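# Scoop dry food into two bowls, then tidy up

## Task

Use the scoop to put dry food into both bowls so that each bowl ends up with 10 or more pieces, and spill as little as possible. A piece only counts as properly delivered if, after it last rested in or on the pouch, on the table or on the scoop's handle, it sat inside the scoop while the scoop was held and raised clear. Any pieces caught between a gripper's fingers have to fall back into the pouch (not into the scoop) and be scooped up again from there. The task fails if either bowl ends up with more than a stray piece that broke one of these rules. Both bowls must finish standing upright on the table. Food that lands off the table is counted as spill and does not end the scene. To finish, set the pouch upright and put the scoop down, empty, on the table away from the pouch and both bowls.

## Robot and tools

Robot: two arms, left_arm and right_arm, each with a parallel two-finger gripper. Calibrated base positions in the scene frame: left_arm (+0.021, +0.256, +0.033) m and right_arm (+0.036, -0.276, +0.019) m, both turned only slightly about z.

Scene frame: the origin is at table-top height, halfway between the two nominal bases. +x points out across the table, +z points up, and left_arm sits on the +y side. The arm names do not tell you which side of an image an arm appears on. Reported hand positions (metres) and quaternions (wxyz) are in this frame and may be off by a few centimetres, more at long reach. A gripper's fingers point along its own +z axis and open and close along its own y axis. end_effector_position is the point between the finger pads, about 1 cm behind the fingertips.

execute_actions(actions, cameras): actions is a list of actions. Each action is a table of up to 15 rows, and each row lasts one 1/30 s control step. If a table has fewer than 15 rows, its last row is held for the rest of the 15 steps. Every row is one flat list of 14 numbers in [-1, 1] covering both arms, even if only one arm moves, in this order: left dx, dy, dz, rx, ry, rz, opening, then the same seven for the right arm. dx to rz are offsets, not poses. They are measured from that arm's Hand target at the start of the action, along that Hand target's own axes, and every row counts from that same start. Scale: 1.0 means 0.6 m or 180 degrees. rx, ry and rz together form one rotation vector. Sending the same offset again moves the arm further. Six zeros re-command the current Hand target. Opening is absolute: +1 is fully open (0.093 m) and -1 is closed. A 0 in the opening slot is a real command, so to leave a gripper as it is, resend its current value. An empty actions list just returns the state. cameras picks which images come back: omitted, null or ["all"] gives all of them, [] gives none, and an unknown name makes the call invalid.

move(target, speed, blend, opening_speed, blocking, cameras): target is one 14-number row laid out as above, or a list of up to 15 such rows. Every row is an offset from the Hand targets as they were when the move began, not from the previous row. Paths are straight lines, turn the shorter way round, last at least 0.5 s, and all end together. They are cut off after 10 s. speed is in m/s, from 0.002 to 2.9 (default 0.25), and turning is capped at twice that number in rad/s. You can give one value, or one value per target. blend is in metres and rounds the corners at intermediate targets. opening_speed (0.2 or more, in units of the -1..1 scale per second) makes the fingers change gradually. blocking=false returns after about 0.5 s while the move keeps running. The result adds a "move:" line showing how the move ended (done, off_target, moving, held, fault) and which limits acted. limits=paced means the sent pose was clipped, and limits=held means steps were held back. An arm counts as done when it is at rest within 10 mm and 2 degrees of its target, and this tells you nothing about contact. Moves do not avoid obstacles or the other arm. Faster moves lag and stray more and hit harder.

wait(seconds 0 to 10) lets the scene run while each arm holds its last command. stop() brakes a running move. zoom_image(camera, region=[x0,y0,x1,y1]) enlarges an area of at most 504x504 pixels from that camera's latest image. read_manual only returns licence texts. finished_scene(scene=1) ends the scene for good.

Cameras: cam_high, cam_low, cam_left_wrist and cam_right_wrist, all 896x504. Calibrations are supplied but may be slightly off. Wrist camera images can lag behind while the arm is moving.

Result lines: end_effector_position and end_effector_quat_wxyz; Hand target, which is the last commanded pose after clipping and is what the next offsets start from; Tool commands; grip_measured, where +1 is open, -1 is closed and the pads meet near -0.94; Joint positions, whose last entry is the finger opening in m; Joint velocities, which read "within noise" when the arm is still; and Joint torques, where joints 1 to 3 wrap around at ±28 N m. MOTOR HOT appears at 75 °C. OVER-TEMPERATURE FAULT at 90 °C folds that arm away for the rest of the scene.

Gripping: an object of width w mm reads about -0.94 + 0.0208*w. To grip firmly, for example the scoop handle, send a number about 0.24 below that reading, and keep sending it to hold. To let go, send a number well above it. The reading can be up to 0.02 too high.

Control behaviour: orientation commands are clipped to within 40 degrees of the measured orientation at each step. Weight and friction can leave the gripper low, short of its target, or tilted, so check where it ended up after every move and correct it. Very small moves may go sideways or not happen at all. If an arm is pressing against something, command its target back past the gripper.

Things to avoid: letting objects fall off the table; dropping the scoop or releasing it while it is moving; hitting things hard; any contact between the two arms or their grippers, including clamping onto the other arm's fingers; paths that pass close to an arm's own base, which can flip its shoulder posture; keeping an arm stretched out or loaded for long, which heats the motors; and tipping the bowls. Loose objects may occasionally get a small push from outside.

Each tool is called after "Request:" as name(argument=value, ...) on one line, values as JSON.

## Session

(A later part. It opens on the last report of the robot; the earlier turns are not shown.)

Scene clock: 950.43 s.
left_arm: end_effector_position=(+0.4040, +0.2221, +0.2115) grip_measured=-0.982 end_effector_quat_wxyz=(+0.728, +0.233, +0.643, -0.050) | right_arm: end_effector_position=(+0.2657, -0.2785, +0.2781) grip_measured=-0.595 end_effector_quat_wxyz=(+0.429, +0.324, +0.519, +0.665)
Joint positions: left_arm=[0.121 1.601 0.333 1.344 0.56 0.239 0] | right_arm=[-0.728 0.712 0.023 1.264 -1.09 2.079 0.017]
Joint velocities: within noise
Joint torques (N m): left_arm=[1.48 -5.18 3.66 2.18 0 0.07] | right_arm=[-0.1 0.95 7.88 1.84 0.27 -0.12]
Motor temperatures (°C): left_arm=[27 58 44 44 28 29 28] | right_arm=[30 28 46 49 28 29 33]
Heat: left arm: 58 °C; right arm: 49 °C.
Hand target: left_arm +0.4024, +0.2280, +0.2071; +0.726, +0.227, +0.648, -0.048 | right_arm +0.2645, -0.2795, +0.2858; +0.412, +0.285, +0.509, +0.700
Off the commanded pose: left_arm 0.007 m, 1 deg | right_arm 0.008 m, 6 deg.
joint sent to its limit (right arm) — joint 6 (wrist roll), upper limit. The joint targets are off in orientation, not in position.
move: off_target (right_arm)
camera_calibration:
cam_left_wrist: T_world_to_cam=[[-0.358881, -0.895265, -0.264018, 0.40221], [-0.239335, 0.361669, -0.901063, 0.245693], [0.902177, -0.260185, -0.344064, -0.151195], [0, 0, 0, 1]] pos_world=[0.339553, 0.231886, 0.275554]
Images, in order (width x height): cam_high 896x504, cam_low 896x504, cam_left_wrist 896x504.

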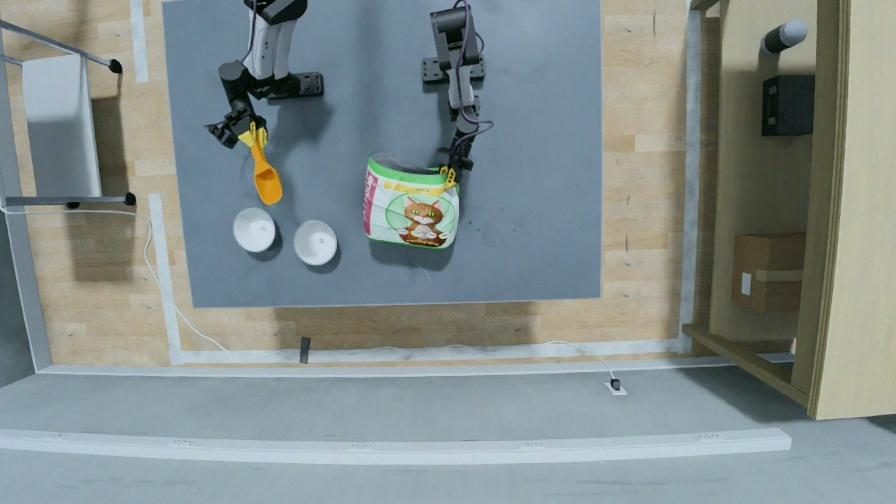

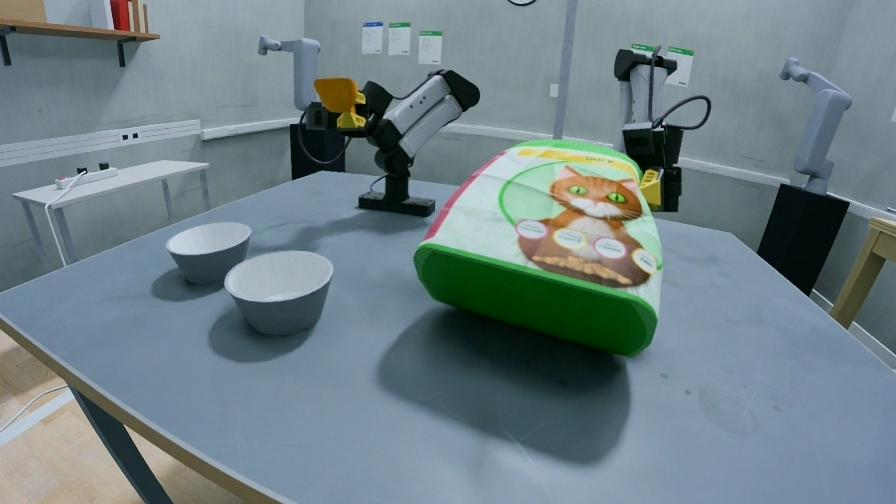

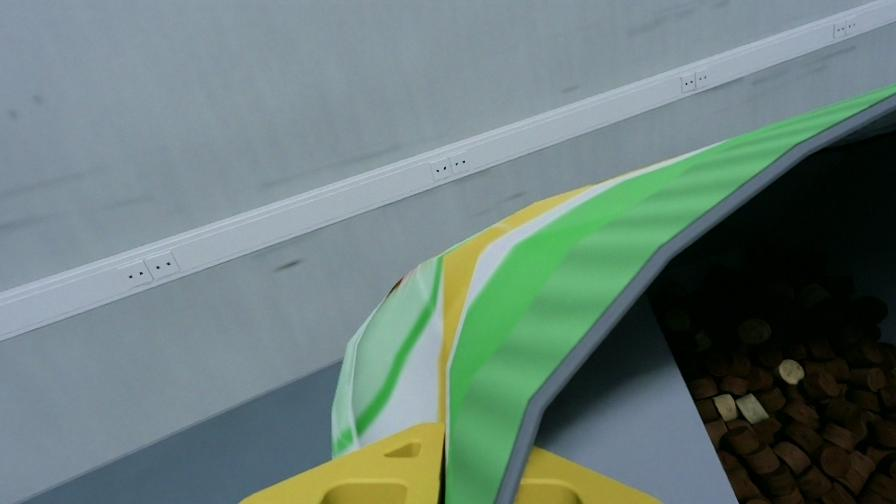

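Request:
move(target=[0,0,0,0,0,0,-1,0.199,0.0307,0.204,0.1032,0.0271,0.011,-0.935], speed=0.15)

Scene clock: 1010.20 s.
left_arm: end_effector_position=(+0.4040, +0.2221, +0.2116) grip_measured=-0.982 end_effector_quat_wxyz=(+0.728, +0.233, +0.643, -0.050) | right_arm: end_effector_position=(+0.2996, -0.1202, +0.3200) grip_measured=-0.595 end_effector_quat_wxyz=(+0.312, +0.337, +0.638, +0.618)
Joint positions: left_arm=[0.121 1.601 0.333 1.345 0.56 0.238 0] | right_arm=[0.42 0.682 0.568 0.072 -0.189 1.581 0.017]
Joint velocities: within noise
Joint torques (N m): left_arm=[1.5 -5.18 3.69 2.19 -0.01 0.06] | right_arm=[0.95 -0.2 10.88 2.54 0.1 -0.29]
Motor temperatures (°C): left_arm=[27 48 41 47 28 29 29] | right_arm=[30 28 47 48 28 29 33]
Heat: left arm: 48 °C; right arm: 48 °C.
Hand target: left_arm +0.4024, +0.2280, +0.2072; +0.726, +0.227, +0.648, -0.048 | right_arm +0.3001, -0.1203, +0.3399; +0.327, +0.327, +0.627, +0.627
Off the commanded pose: left_arm 0.008 m, 1 deg | right_arm 0.020 m, 3 deg.
move: off_target (right_arm)
camera_calibration:
cam_left_wrist: T_world_to_cam=[[-0.358831, -0.895352, -0.263789, 0.402176], [-0.23915, 0.361366, -0.901234, 0.245837], [0.902246, -0.260305, -0.343792, -0.151232], [0, 0, 0, 1]] pos_world=[0.339553, 0.231886, 0.275654]
cam_right_wrist: T_world_to_cam=[[-0.111457, 0.00951605, -0.993724, 0.353246], [-0.869898, 0.482529, 0.102189, 0.324194], [0.480473, 0.875828, -0.0455032, 0.0536966], [0, 0, 0, 1]] pos_world=[0.295588, -0.206824, 0.320343]

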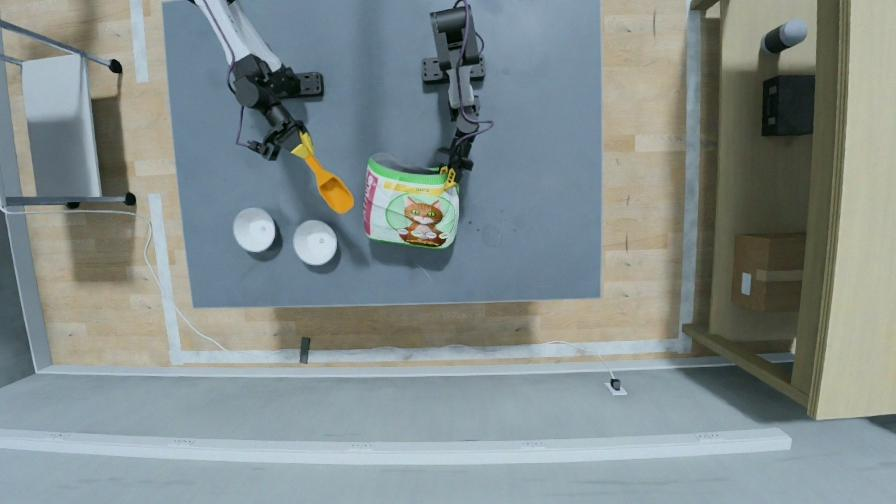

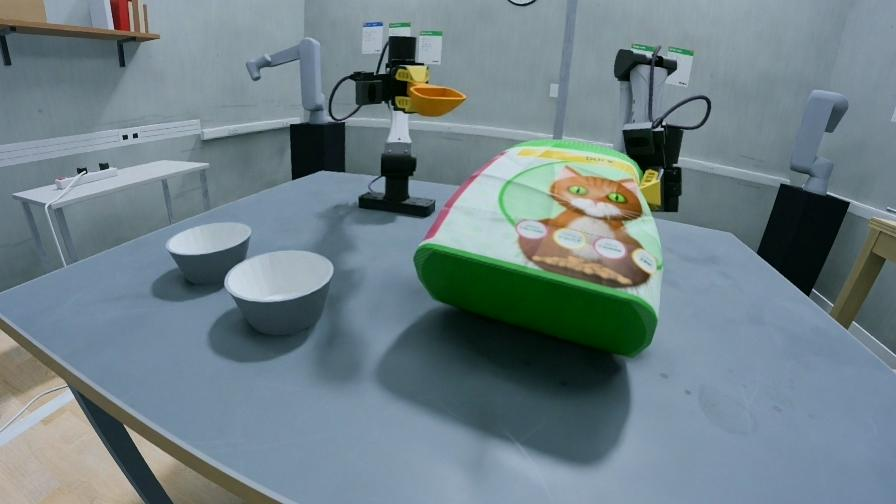

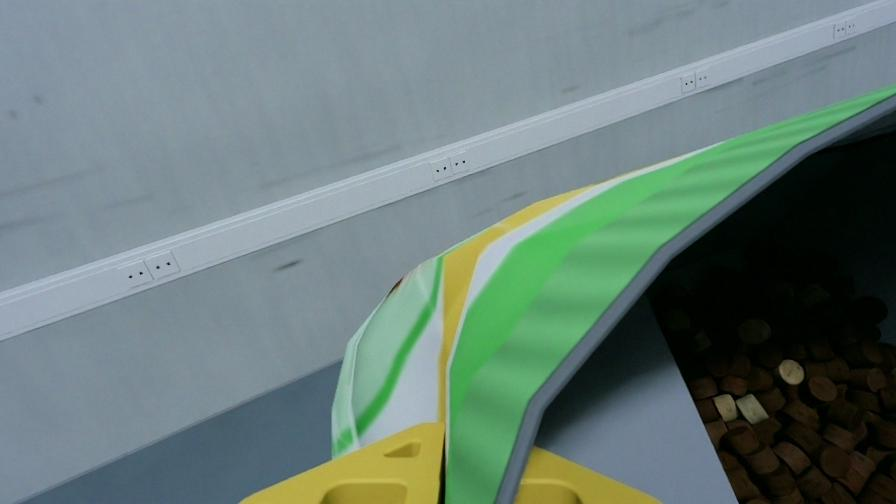

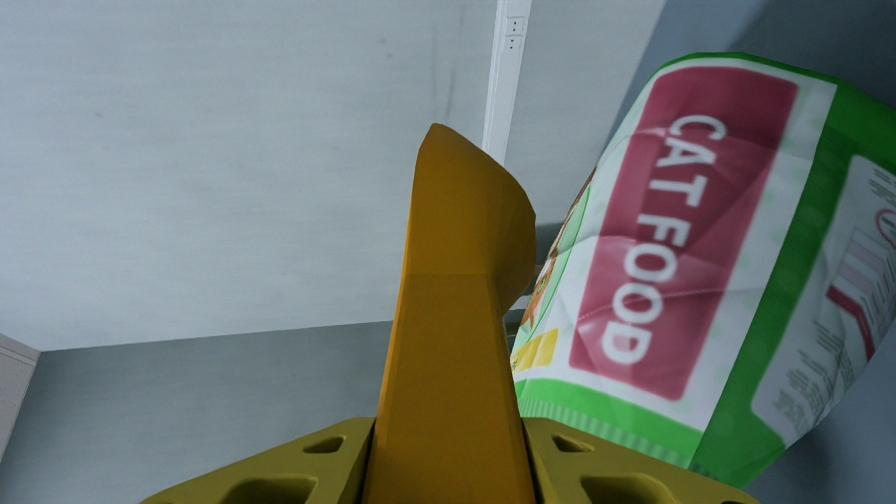

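Request:
move(target=[0,0,0,0,0,0,-1,0.329,0.0083,-0.0483,0.2327,0.0588,-0.0226,-0.935], speed=0.15)

Request:
zoom_image(camera="cam_high", region=[270, 80, 470, 260])

Scene clock: 1033.40 s.
left_arm: end_effector_position=(+0.4040, +0.2221, +0.2116) grip_measured=-0.982 end_effector_quat_wxyz=(+0.728, +0.233, +0.643, -0.050) | right_arm: end_effector_position=(+0.1630, +0.0225, +0.3350) grip_measured=-0.594 end_effector_quat_wxyz=(+0.151, +0.339, +0.853, +0.366)
Joint positions: left_arm=[0.121 1.601 0.333 1.345 0.56 0.238 0] | right_arm=[1.365 1.277 1.537 -1.102 0.406 1.975 0.017]
Joint velocities: left_arm=[within noise] | right_arm=[0.007 -0.046 -0.002 -0.037 0.037 0.051 0]
Joint torques (N m): left_arm=[1.5 -5.16 3.67 2.2 -0.01 0.06] | right_arm=[0.88 -2.88 9.1 1.73 0.37 -0.09]
Motor temperatures (°C): left_arm=[27 47 41 47 28 29 29] | right_arm=[30 28 49 50 28 29 33]
Heat: left arm: 47 °C; right arm: 50 °C.
Hand target: left_arm +0.4024, +0.2280, +0.2072; +0.726, +0.227, +0.648, -0.048 | right_arm +0.1632, +0.0249, +0.3450; +0.152, +0.342, +0.847, +0.377
Off the commanded pose: left_arm 0.008 m, 1 deg | right_arm 0.010 m, 1 deg.
move: done
camera_calibration:
cam_left_wrist: T_world_to_cam=[[-0.358831, -0.895352, -0.263789, 0.402176], [-0.23915, 0.361366, -0.901234, 0.245837], [0.902246, -0.260305, -0.343792, -0.151232], [0, 0, 0, 1]] pos_world=[0.339553, 0.231886, 0.275654]
cam_right_wrist: T_world_to_cam=[[-0.527851, -0.485969, -0.696568, 0.330982], [-0.838784, 0.427153, 0.337613, 0.0523051], [0.133472, 0.76248, -0.633096, 0.250894], [0, 0, 0, 1]] pos_world=[0.185095, -0.052797, 0.371733]

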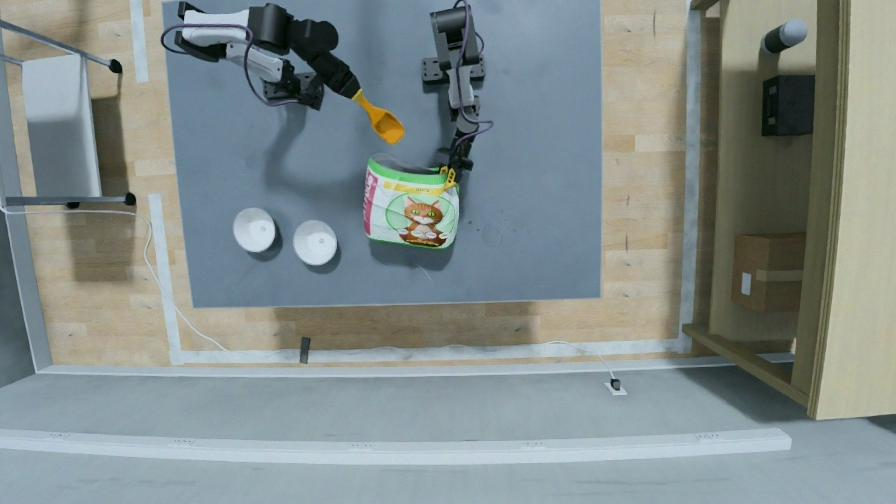

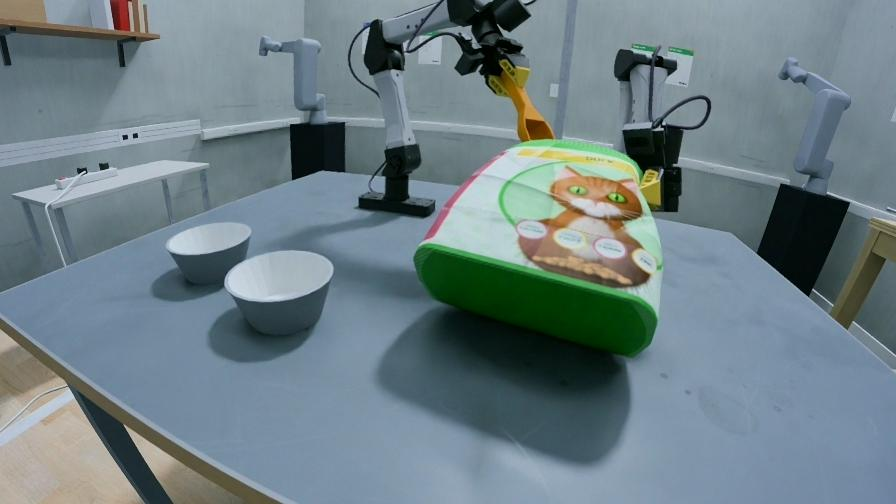

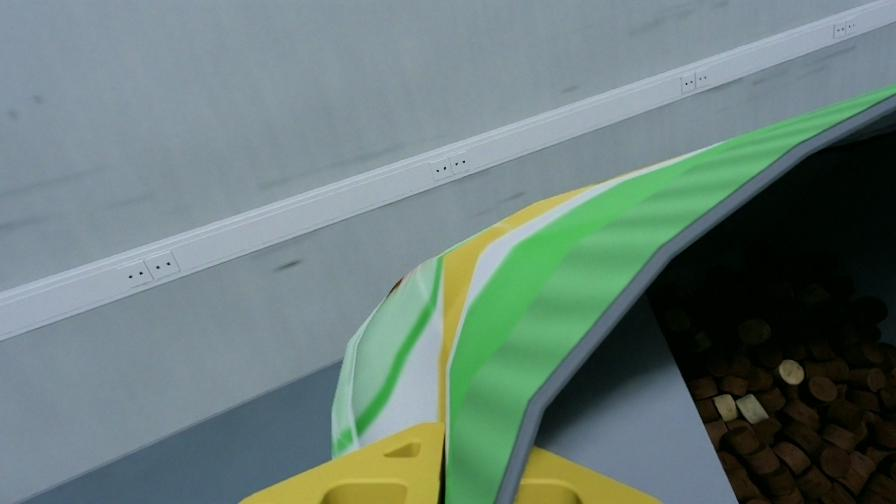

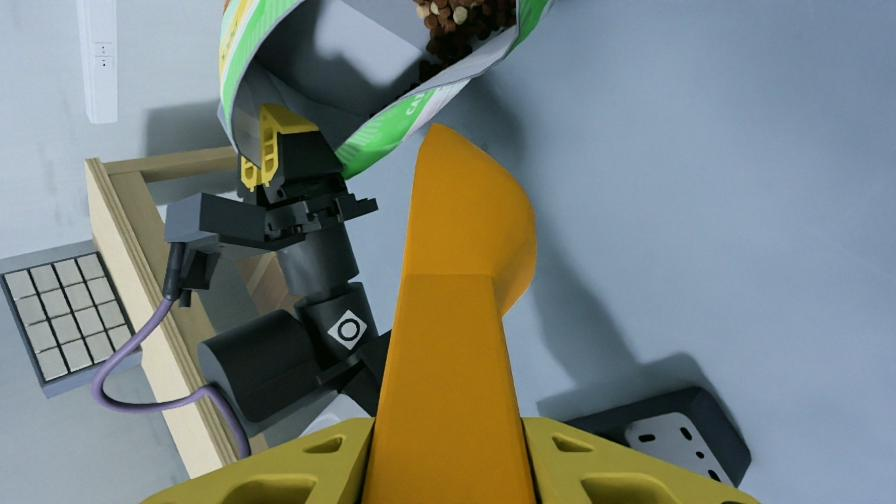

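Scaled by 2.520 from the camera's 896x504 image, which has a finer 1280x720 frame.

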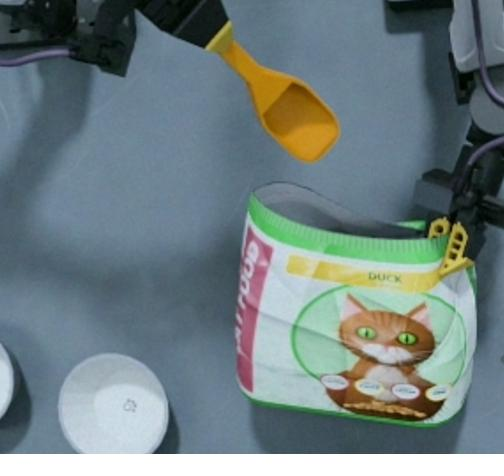

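Request:
move(target=[0,0,0,0,0,0,-1,-0.026,-0.0168,0.2302,-0.0219,-0.1195,0.1,-0.935], speed=0.12)

Request:
zoom_image(camera="cam_high", region=[270, 80, 470, 260])

Scene clock: 1076.17 s.
left_arm: end_effector_position=(+0.4039, +0.2223, +0.2117) grip_measured=-0.982 end_effector_quat_wxyz=(+0.728, +0.233, +0.643, -0.050) | right_arm: end_effector_position=(+0.2374, +0.0864, +0.2623) grip_measured=-0.595 end_effector_quat_wxyz=(+0.259, +0.443, +0.754, +0.411)
Joint positions: left_arm=[0.121 1.601 0.333 1.345 0.561 0.238 0] | right_arm=[1.315 1.493 1.28 -0.541 0.689 2.078 0.017]
Joint velocities: within noise
Joint torques (N m): left_arm=[1.42 -5.16 3.66 2.19 -0.01 0.06] | right_arm=[-0.69 -4.15 5.11 1.75 0.36 -0.1]
Motor temperatures (°C): left_arm=[27 45 40 49 28 29 29] | right_arm=[30 29 47 46 29 29 33]
Heat: left arm: 49 °C; right arm: 47 °C.
Hand target: left_arm +0.4023, +0.2280, +0.2072; +0.726, +0.227, +0.648, -0.048 | right_arm +0.2410, +0.0832, +0.2451; +0.258, +0.528, +0.727, +0.355
Off the commanded pose: left_arm 0.007 m, 1 deg | right_arm 0.018 m, 12 deg.
joint sent to its limit (right arm) — joint 6 (wrist roll), upper limit. The joint targets are off in orientation, not in position.
move: off_target (right_arm)
camera_calibration:
cam_left_wrist: T_world_to_cam=[[-0.358799, -0.8954, -0.263669, 0.402323], [-0.238982, 0.361185, -0.901351, 0.245781], [0.902303, -0.260392, -0.343577, -0.151238], [0, 0, 0, 1]] pos_world=[0.339553, 0.232086, 0.275653]
cam_right_wrist: T_world_to_cam=[[-0.511656, -0.240336, -0.824892, 0.359378], [-0.722199, 0.640399, 0.261376, 0.0858563], [0.465442, 0.729471, -0.501234, 0.03579], [0, 0, 0, 1]] pos_world=[0.229225, 0.00528143, 0.291947]

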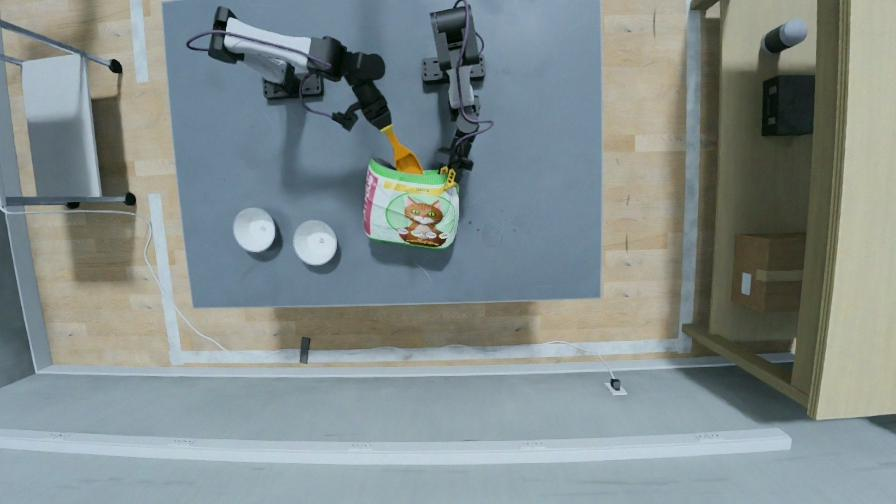

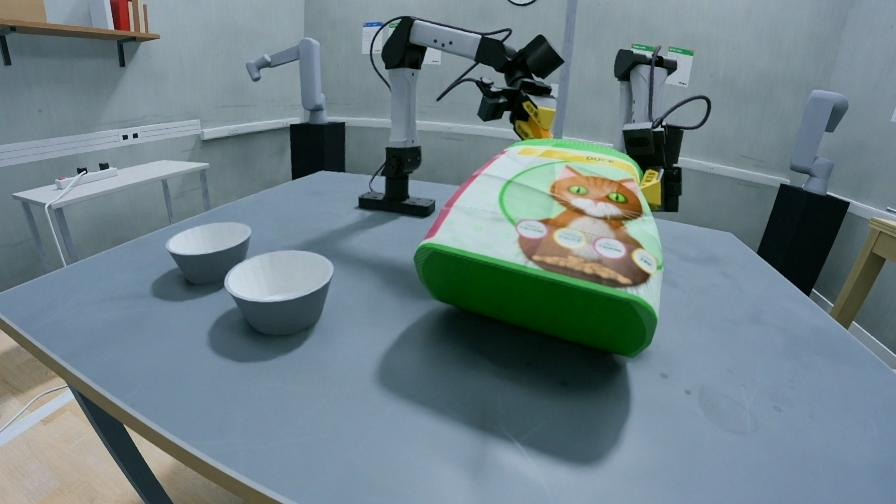

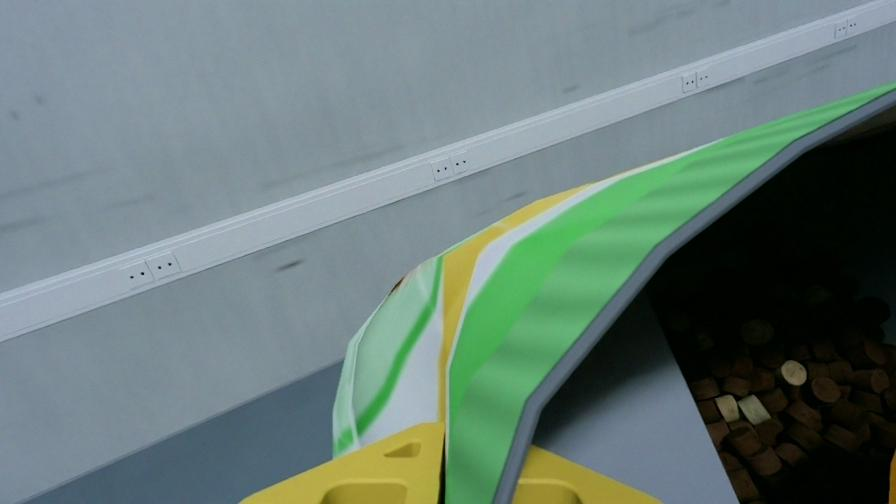

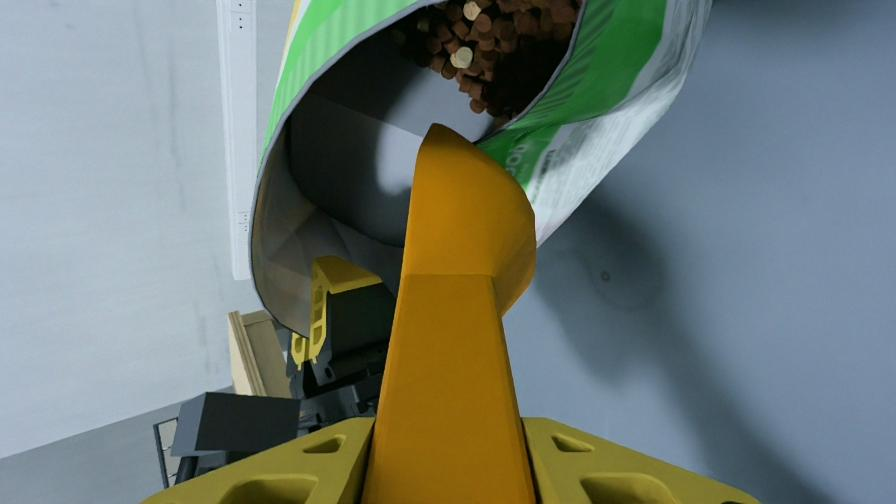

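Scaled by 2.520 from the camera's 896x504 image, which has a finer 1280x720 frame.

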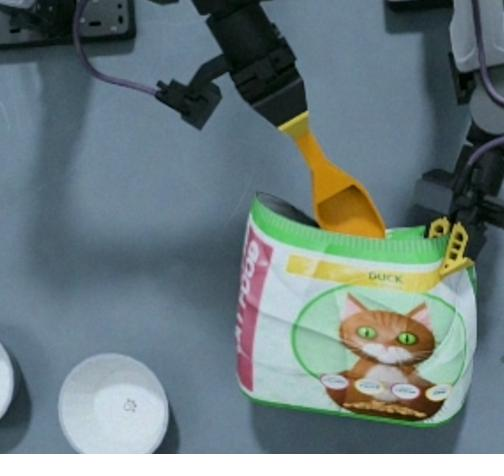

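Request:
move(target=[0,0,0,0,0,0,-1,-0.0787,0.0445,-0.241,0.0219,0.1195,-0.1,-0.935], speed=0.15, cameras=[])

Request:
move(target=[-0.0297,-0.1041,-0.0118,-0.107,0.0297,0.0064,-1,0,0,0,0,0,0,-0.935], speed=0.06)

Request:
zoom_image(camera="cam_high", region=[270, 80, 470, 260])

Scene clock: 1127.10 s.
left_arm: end_effector_position=(+0.4040, +0.2228, +0.2118) grip_measured=-0.982 end_effector_quat_wxyz=(+0.728, +0.232, +0.643, -0.049) | right_arm: end_effector_position=(+0.1665, +0.0073, +0.3434) grip_measured=-0.594 end_effector_quat_wxyz=(+0.159, +0.349, +0.849, +0.363)
Joint positions: left_arm=[0.123 1.601 0.333 1.346 0.562 0.238 0] | right_arm=[1.349 1.256 1.563 -1.157 0.416 1.979 0.017]
Joint velocities: within noise
Joint torques (N m): left_arm=[1.29 -5.18 3.64 2.17 -0.01 0.06] | right_arm=[1.09 -3.59 8.64 1.7 0.2 -0.25]
Motor temperatures (°C): left_arm=[27 43 40 50 28 29 29] | right_arm=[30 31 45 45 29 29 33]
Heat: left arm: 50 °C; right arm: 45 °C.
Hand target: left_arm +0.4023, +0.2280, +0.2072; +0.726, +0.227, +0.648, -0.048 | right_arm +0.1627, +0.0081, +0.3551; +0.152, +0.342, +0.847, +0.377
Off the commanded pose: left_arm 0.007 m, 1 deg | right_arm 0.012 m, 2 deg.
move: off_target (right_arm)
No camera images: "cameras" was empty.

Scene clock: 1130.53 s.
left_arm: end_effector_position=(+0.3733, +0.1849, +0.2133) grip_measured=-0.982 end_effector_quat_wxyz=(+0.729, +0.086, +0.672, +0.100) | right_arm: end_effector_position=(+0.1664, +0.0073, +0.3433) grip_measured=-0.594 end_effector_quat_wxyz=(+0.159, +0.349, +0.850, +0.362)
Joint positions: left_arm=[-0.4 1.481 0.205 1.364 -0.382 0.296 0] | right_arm=[1.349 1.256 1.563 -1.157 0.416 1.978 0.017]
Joint velocities: within noise
Joint torques (N m): left_arm=[-1.69 -5.3 4.01 1.91 0.39 0.05] | right_arm=[1.09 -3.58 8.66 1.72 0.18 -0.25]
Motor temperatures (°C): left_arm=[27 43 40 50 28 29 29] | right_arm=[30 31 45 45 29 29 33]
Heat: left arm: 50 °C; right arm: 45 °C.
Hand target: left_arm +0.3704, +0.1710, +0.2072; +0.723, +0.111, +0.677, +0.079 | right_arm +0.1627, +0.0081, +0.3551; +0.152, +0.342, +0.847, +0.377
Off the commanded pose: left_arm 0.015 m, 4 deg | right_arm 0.012 m, 2 deg.
move: off_target (left_arm, right_arm)
camera_calibration:
cam_left_wrist: T_world_to_cam=[[0.0446941, -0.967894, -0.247353, 0.217633], [-0.350971, 0.216604, -0.91099, 0.324086], [0.935319, 0.127529, -0.330021, -0.219606], [0, 0, 0, 1]] pos_world=[0.30942, 0.168453, 0.276597]
cam_right_wrist: T_world_to_cam=[[-0.536971, -0.476918, -0.695853, 0.332476], [-0.829228, 0.450009, 0.33147, 0.0591777], [0.155056, 0.755011, -0.637116, 0.265221], [0, 0, 0, 1]] pos_world=[0.186478, -0.0683111, 0.380715]

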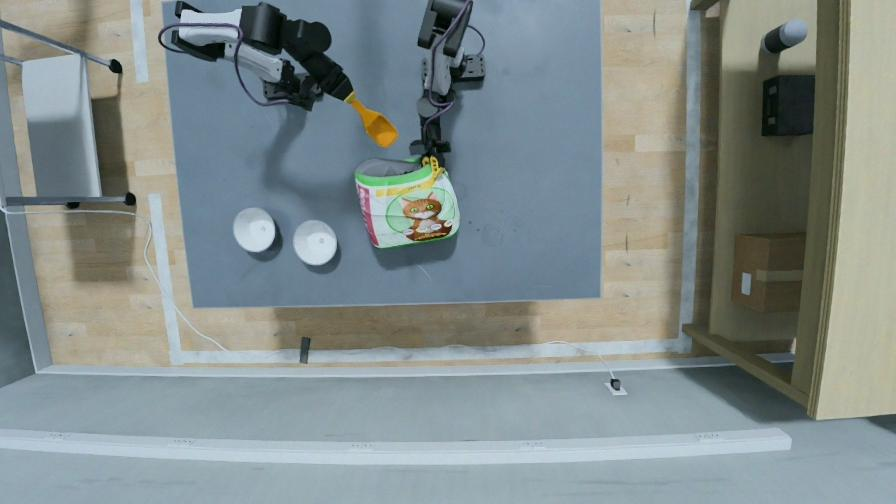

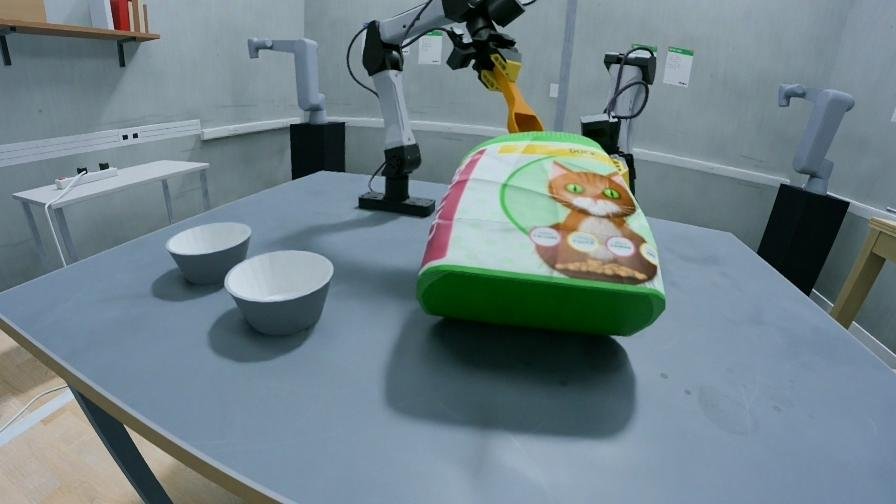

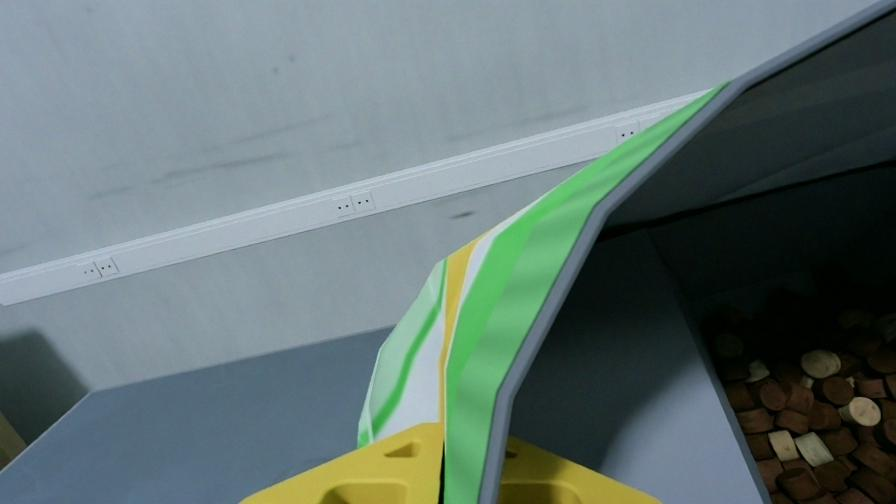

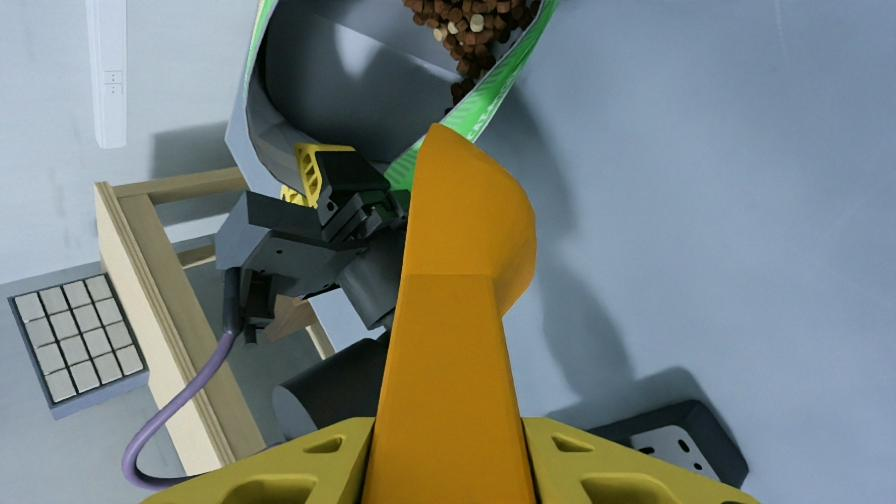

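Scaled by 2.520 from the camera's 896x504 image, which has a finer 1280x720 frame.

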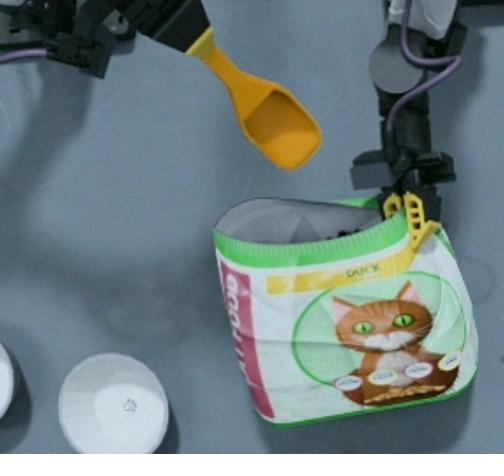

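Request:
move(target=[0,0,0,0,0,0,-1,-0.0612,-0.0292,0.2115,-0.0222,-0.0641,0.0536,-0.935], speed=0.12)

Request:
zoom_image(camera="cam_high", region=[300, 100, 460, 240])

Scene clock: 1152.80 s.
left_arm: end_effector_position=(+0.3731, +0.1843, +0.2134) grip_measured=-0.982 end_effector_quat_wxyz=(+0.729, +0.086, +0.672, +0.100) | right_arm: end_effector_position=(+0.2436, +0.0442, +0.2678) grip_measured=-0.594 end_effector_quat_wxyz=(+0.211, +0.438, +0.780, +0.394)
Joint positions: left_arm=[-0.403 1.481 0.205 1.364 -0.384 0.297 0] | right_arm=[1.198 1.343 1.223 -0.633 0.498 2.01 0.017]
Joint velocities: within noise
Joint torques (N m): left_arm=[-1.54 -5.33 3.97 1.91 0.42 0.04] | right_arm=[-0.29 -3.59 5.5 1.88 0.34 -0.13]
Motor temperatures (°C): left_arm=[27 42 40 50 28 29 29] | right_arm=[30 31 46 46 28 29 33]
Heat: left arm: 50 °C; right arm: 46 °C.
Hand target: left_arm +0.3704, +0.1710, +0.2072; +0.723, +0.111, +0.677, +0.079 | right_arm +0.2465, +0.0421, +0.2572; +0.216, +0.442, +0.782, +0.382
Off the commanded pose: left_arm 0.015 m, 4 deg | right_arm 0.011 m, 2 deg.
move: off_target (left_arm, right_arm)
camera_calibration:
cam_left_wrist: T_world_to_cam=[[0.0444493, -0.967694, -0.24818, 0.217333], [-0.350714, 0.217498, -0.910875, 0.323886], [0.935427, 0.127528, -0.329716, -0.21946], [0, 0, 0, 1]] pos_world=[0.30922, 0.167854, 0.276598]
cam_right_wrist: T_world_to_cam=[[-0.572903, -0.279501, -0.770495, 0.35887], [-0.731767, 0.597861, 0.32723, 0.102468], [0.369188, 0.751293, -0.547045, 0.101178], [0, 0, 0, 1]] pos_world=[0.243226, -0.0369717, 0.298326]

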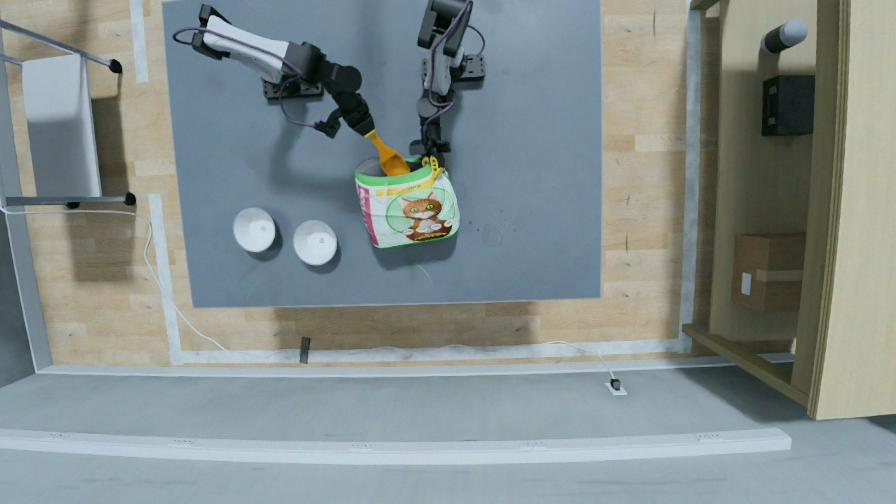

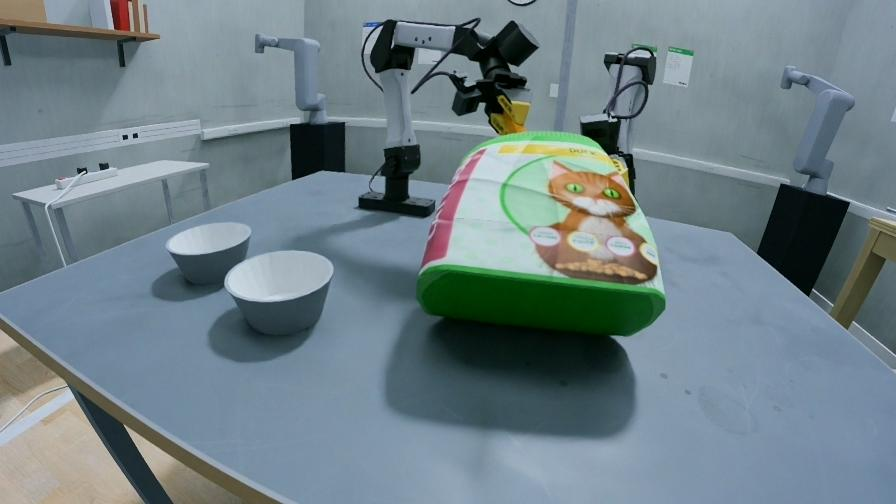

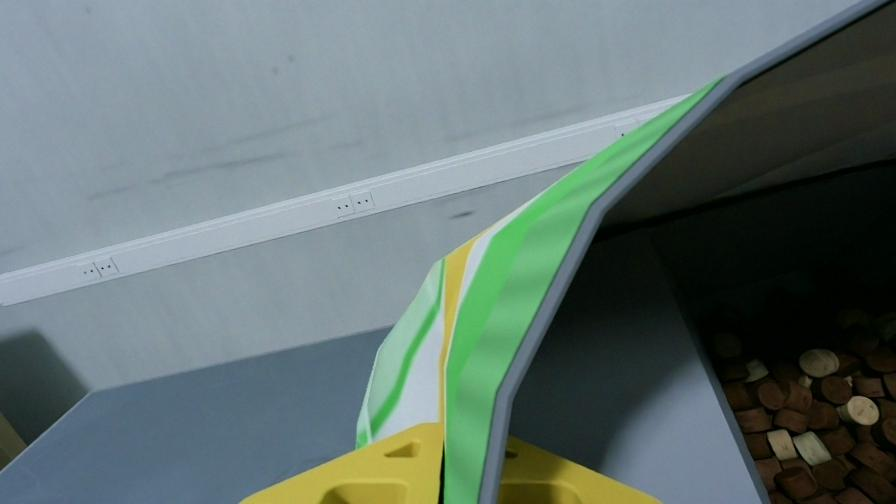

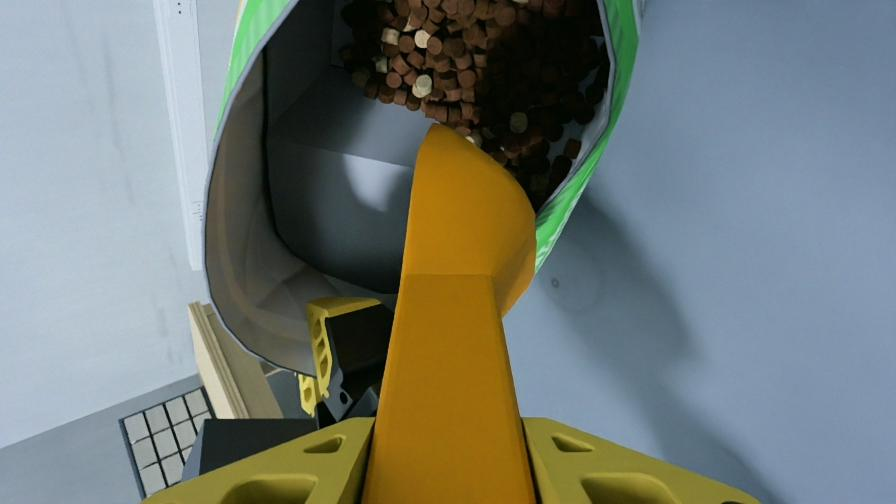

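Scaled by 3.150 from the camera's 896x504 image, which has a finer 1280x720 frame.

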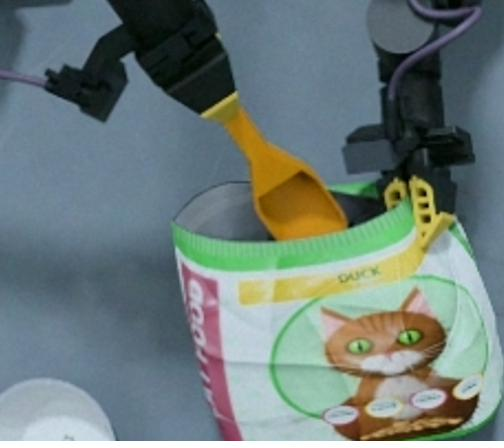

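Request:
move(target=[[0,0,0,0,0,0,-1,0.0202,-0.0088,0.1568,0.0388,-0.0207,0.0184,-0.935],[0,0,0,0,0,0,-1,-0.0292,-0.022,0.2613,0.0222,-0.0212,0.0179,-0.935]], speed=0.08)

Request:
zoom_image(camera="cam_right_wrist", region=[200, 0, 700, 400])

Scene clock: 1197.47 s.
left_arm: end_effector_position=(+0.3735, +0.1880, +0.2014) grip_measured=-0.982 end_effector_quat_wxyz=(+0.711, +0.081, +0.690, +0.107) | right_arm: end_effector_position=(+0.3430, +0.0805, +0.1923) grip_measured=-0.594 end_effector_quat_wxyz=(+0.241, +0.481, +0.761, +0.363)
Joint positions: left_arm=[-0.405 1.481 0.205 1.312 -0.411 0.282 0] | right_arm=[1.009 1.698 1.273 -0.337 0.457 1.946 0.017]
Joint velocities: within noise
Joint torques (N m): left_arm=[-1.42 -5.5 4.03 2.4 0.68 0.2] | right_arm=[-2.96 -1.65 4.12 2.44 -0.46 -0.15]
Motor temperatures (°C): left_arm=[27 41 40 50 28 29 29] | right_arm=[30 30 44 46 29 29 33]
Heat: left arm: 50 °C; right arm: 46 °C.
Hand target: left_arm +0.3704, +0.1710, +0.2072; +0.723, +0.111, +0.677, +0.079 | right_arm +0.3544, +0.0866, +0.1503; +0.215, +0.484, +0.775, +0.345
Off the commanded pose: left_arm 0.018 m, 5 deg | right_arm 0.044 m, 4 deg.
move: off_target (left_arm, right_arm)
camera_calibration:
cam_left_wrist: T_world_to_cam=[[0.0557163, -0.965802, -0.253223, 0.214215], [-0.3997, 0.210833, -0.89207, 0.328133], [0.914951, 0.150916, -0.374284, -0.2121], [0, 0, 0, 1]] pos_world=[0.31328, 0.169717, 0.267576]
cam_right_wrist: T_world_to_cam=[[-0.607985, -0.238614, -0.757243, 0.37403], [-0.651983, 0.694324, 0.304685, 0.147353], [0.45307, 0.678953, -0.577711, -0.021173], [0, 0, 0, 1]] pos_world=[0.333069, 0.00131387, 0.226104]

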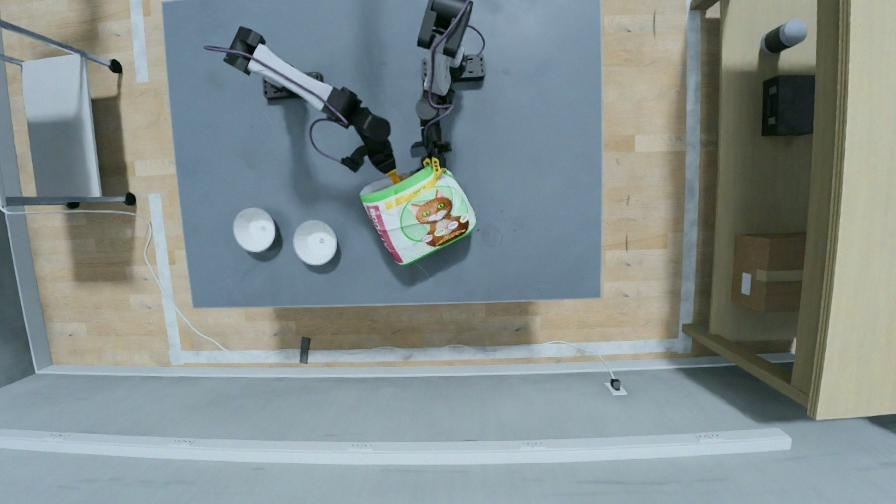

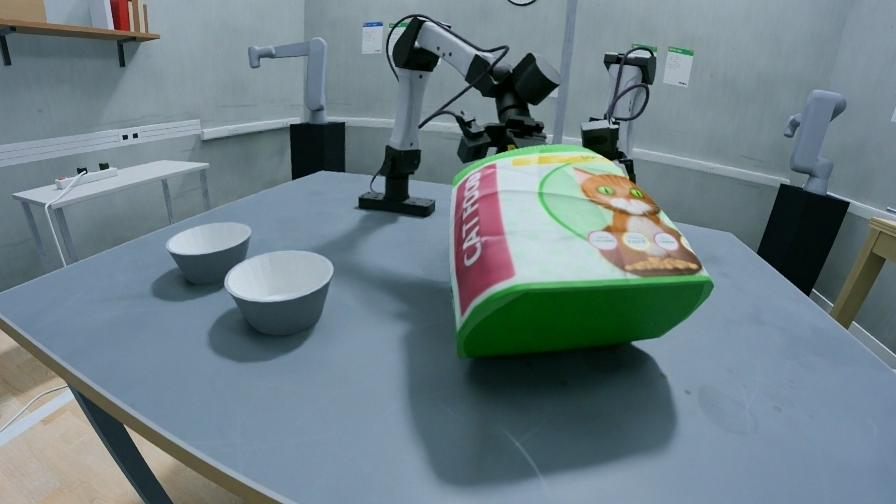

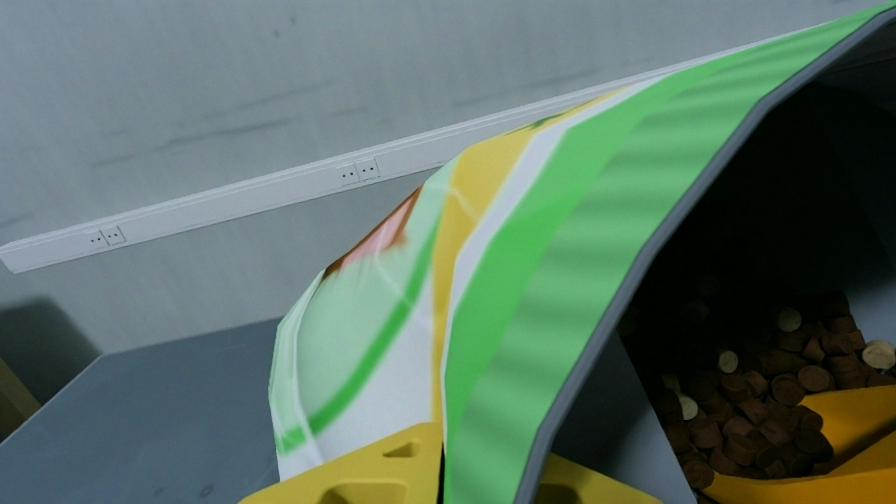

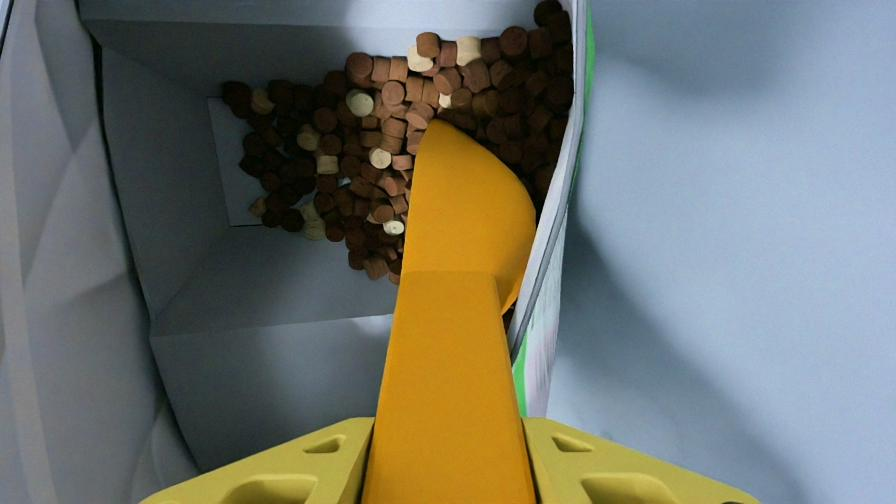

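Scaled by 1.008 from the camera's 896x504 image, which has a finer 1280x720 frame.

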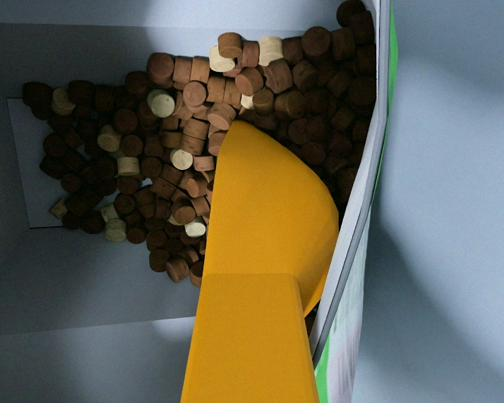

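Request:
zoom_image(camera="cam_left_wrist", region=[600, 250, 896, 504])

Scaled by 1.703 from the camera's 896x504 image, which has a finer 1280x720 frame.

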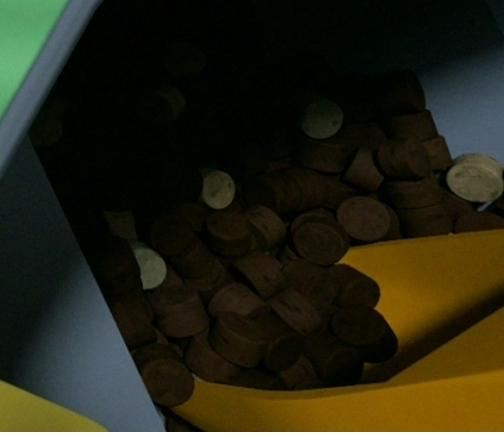

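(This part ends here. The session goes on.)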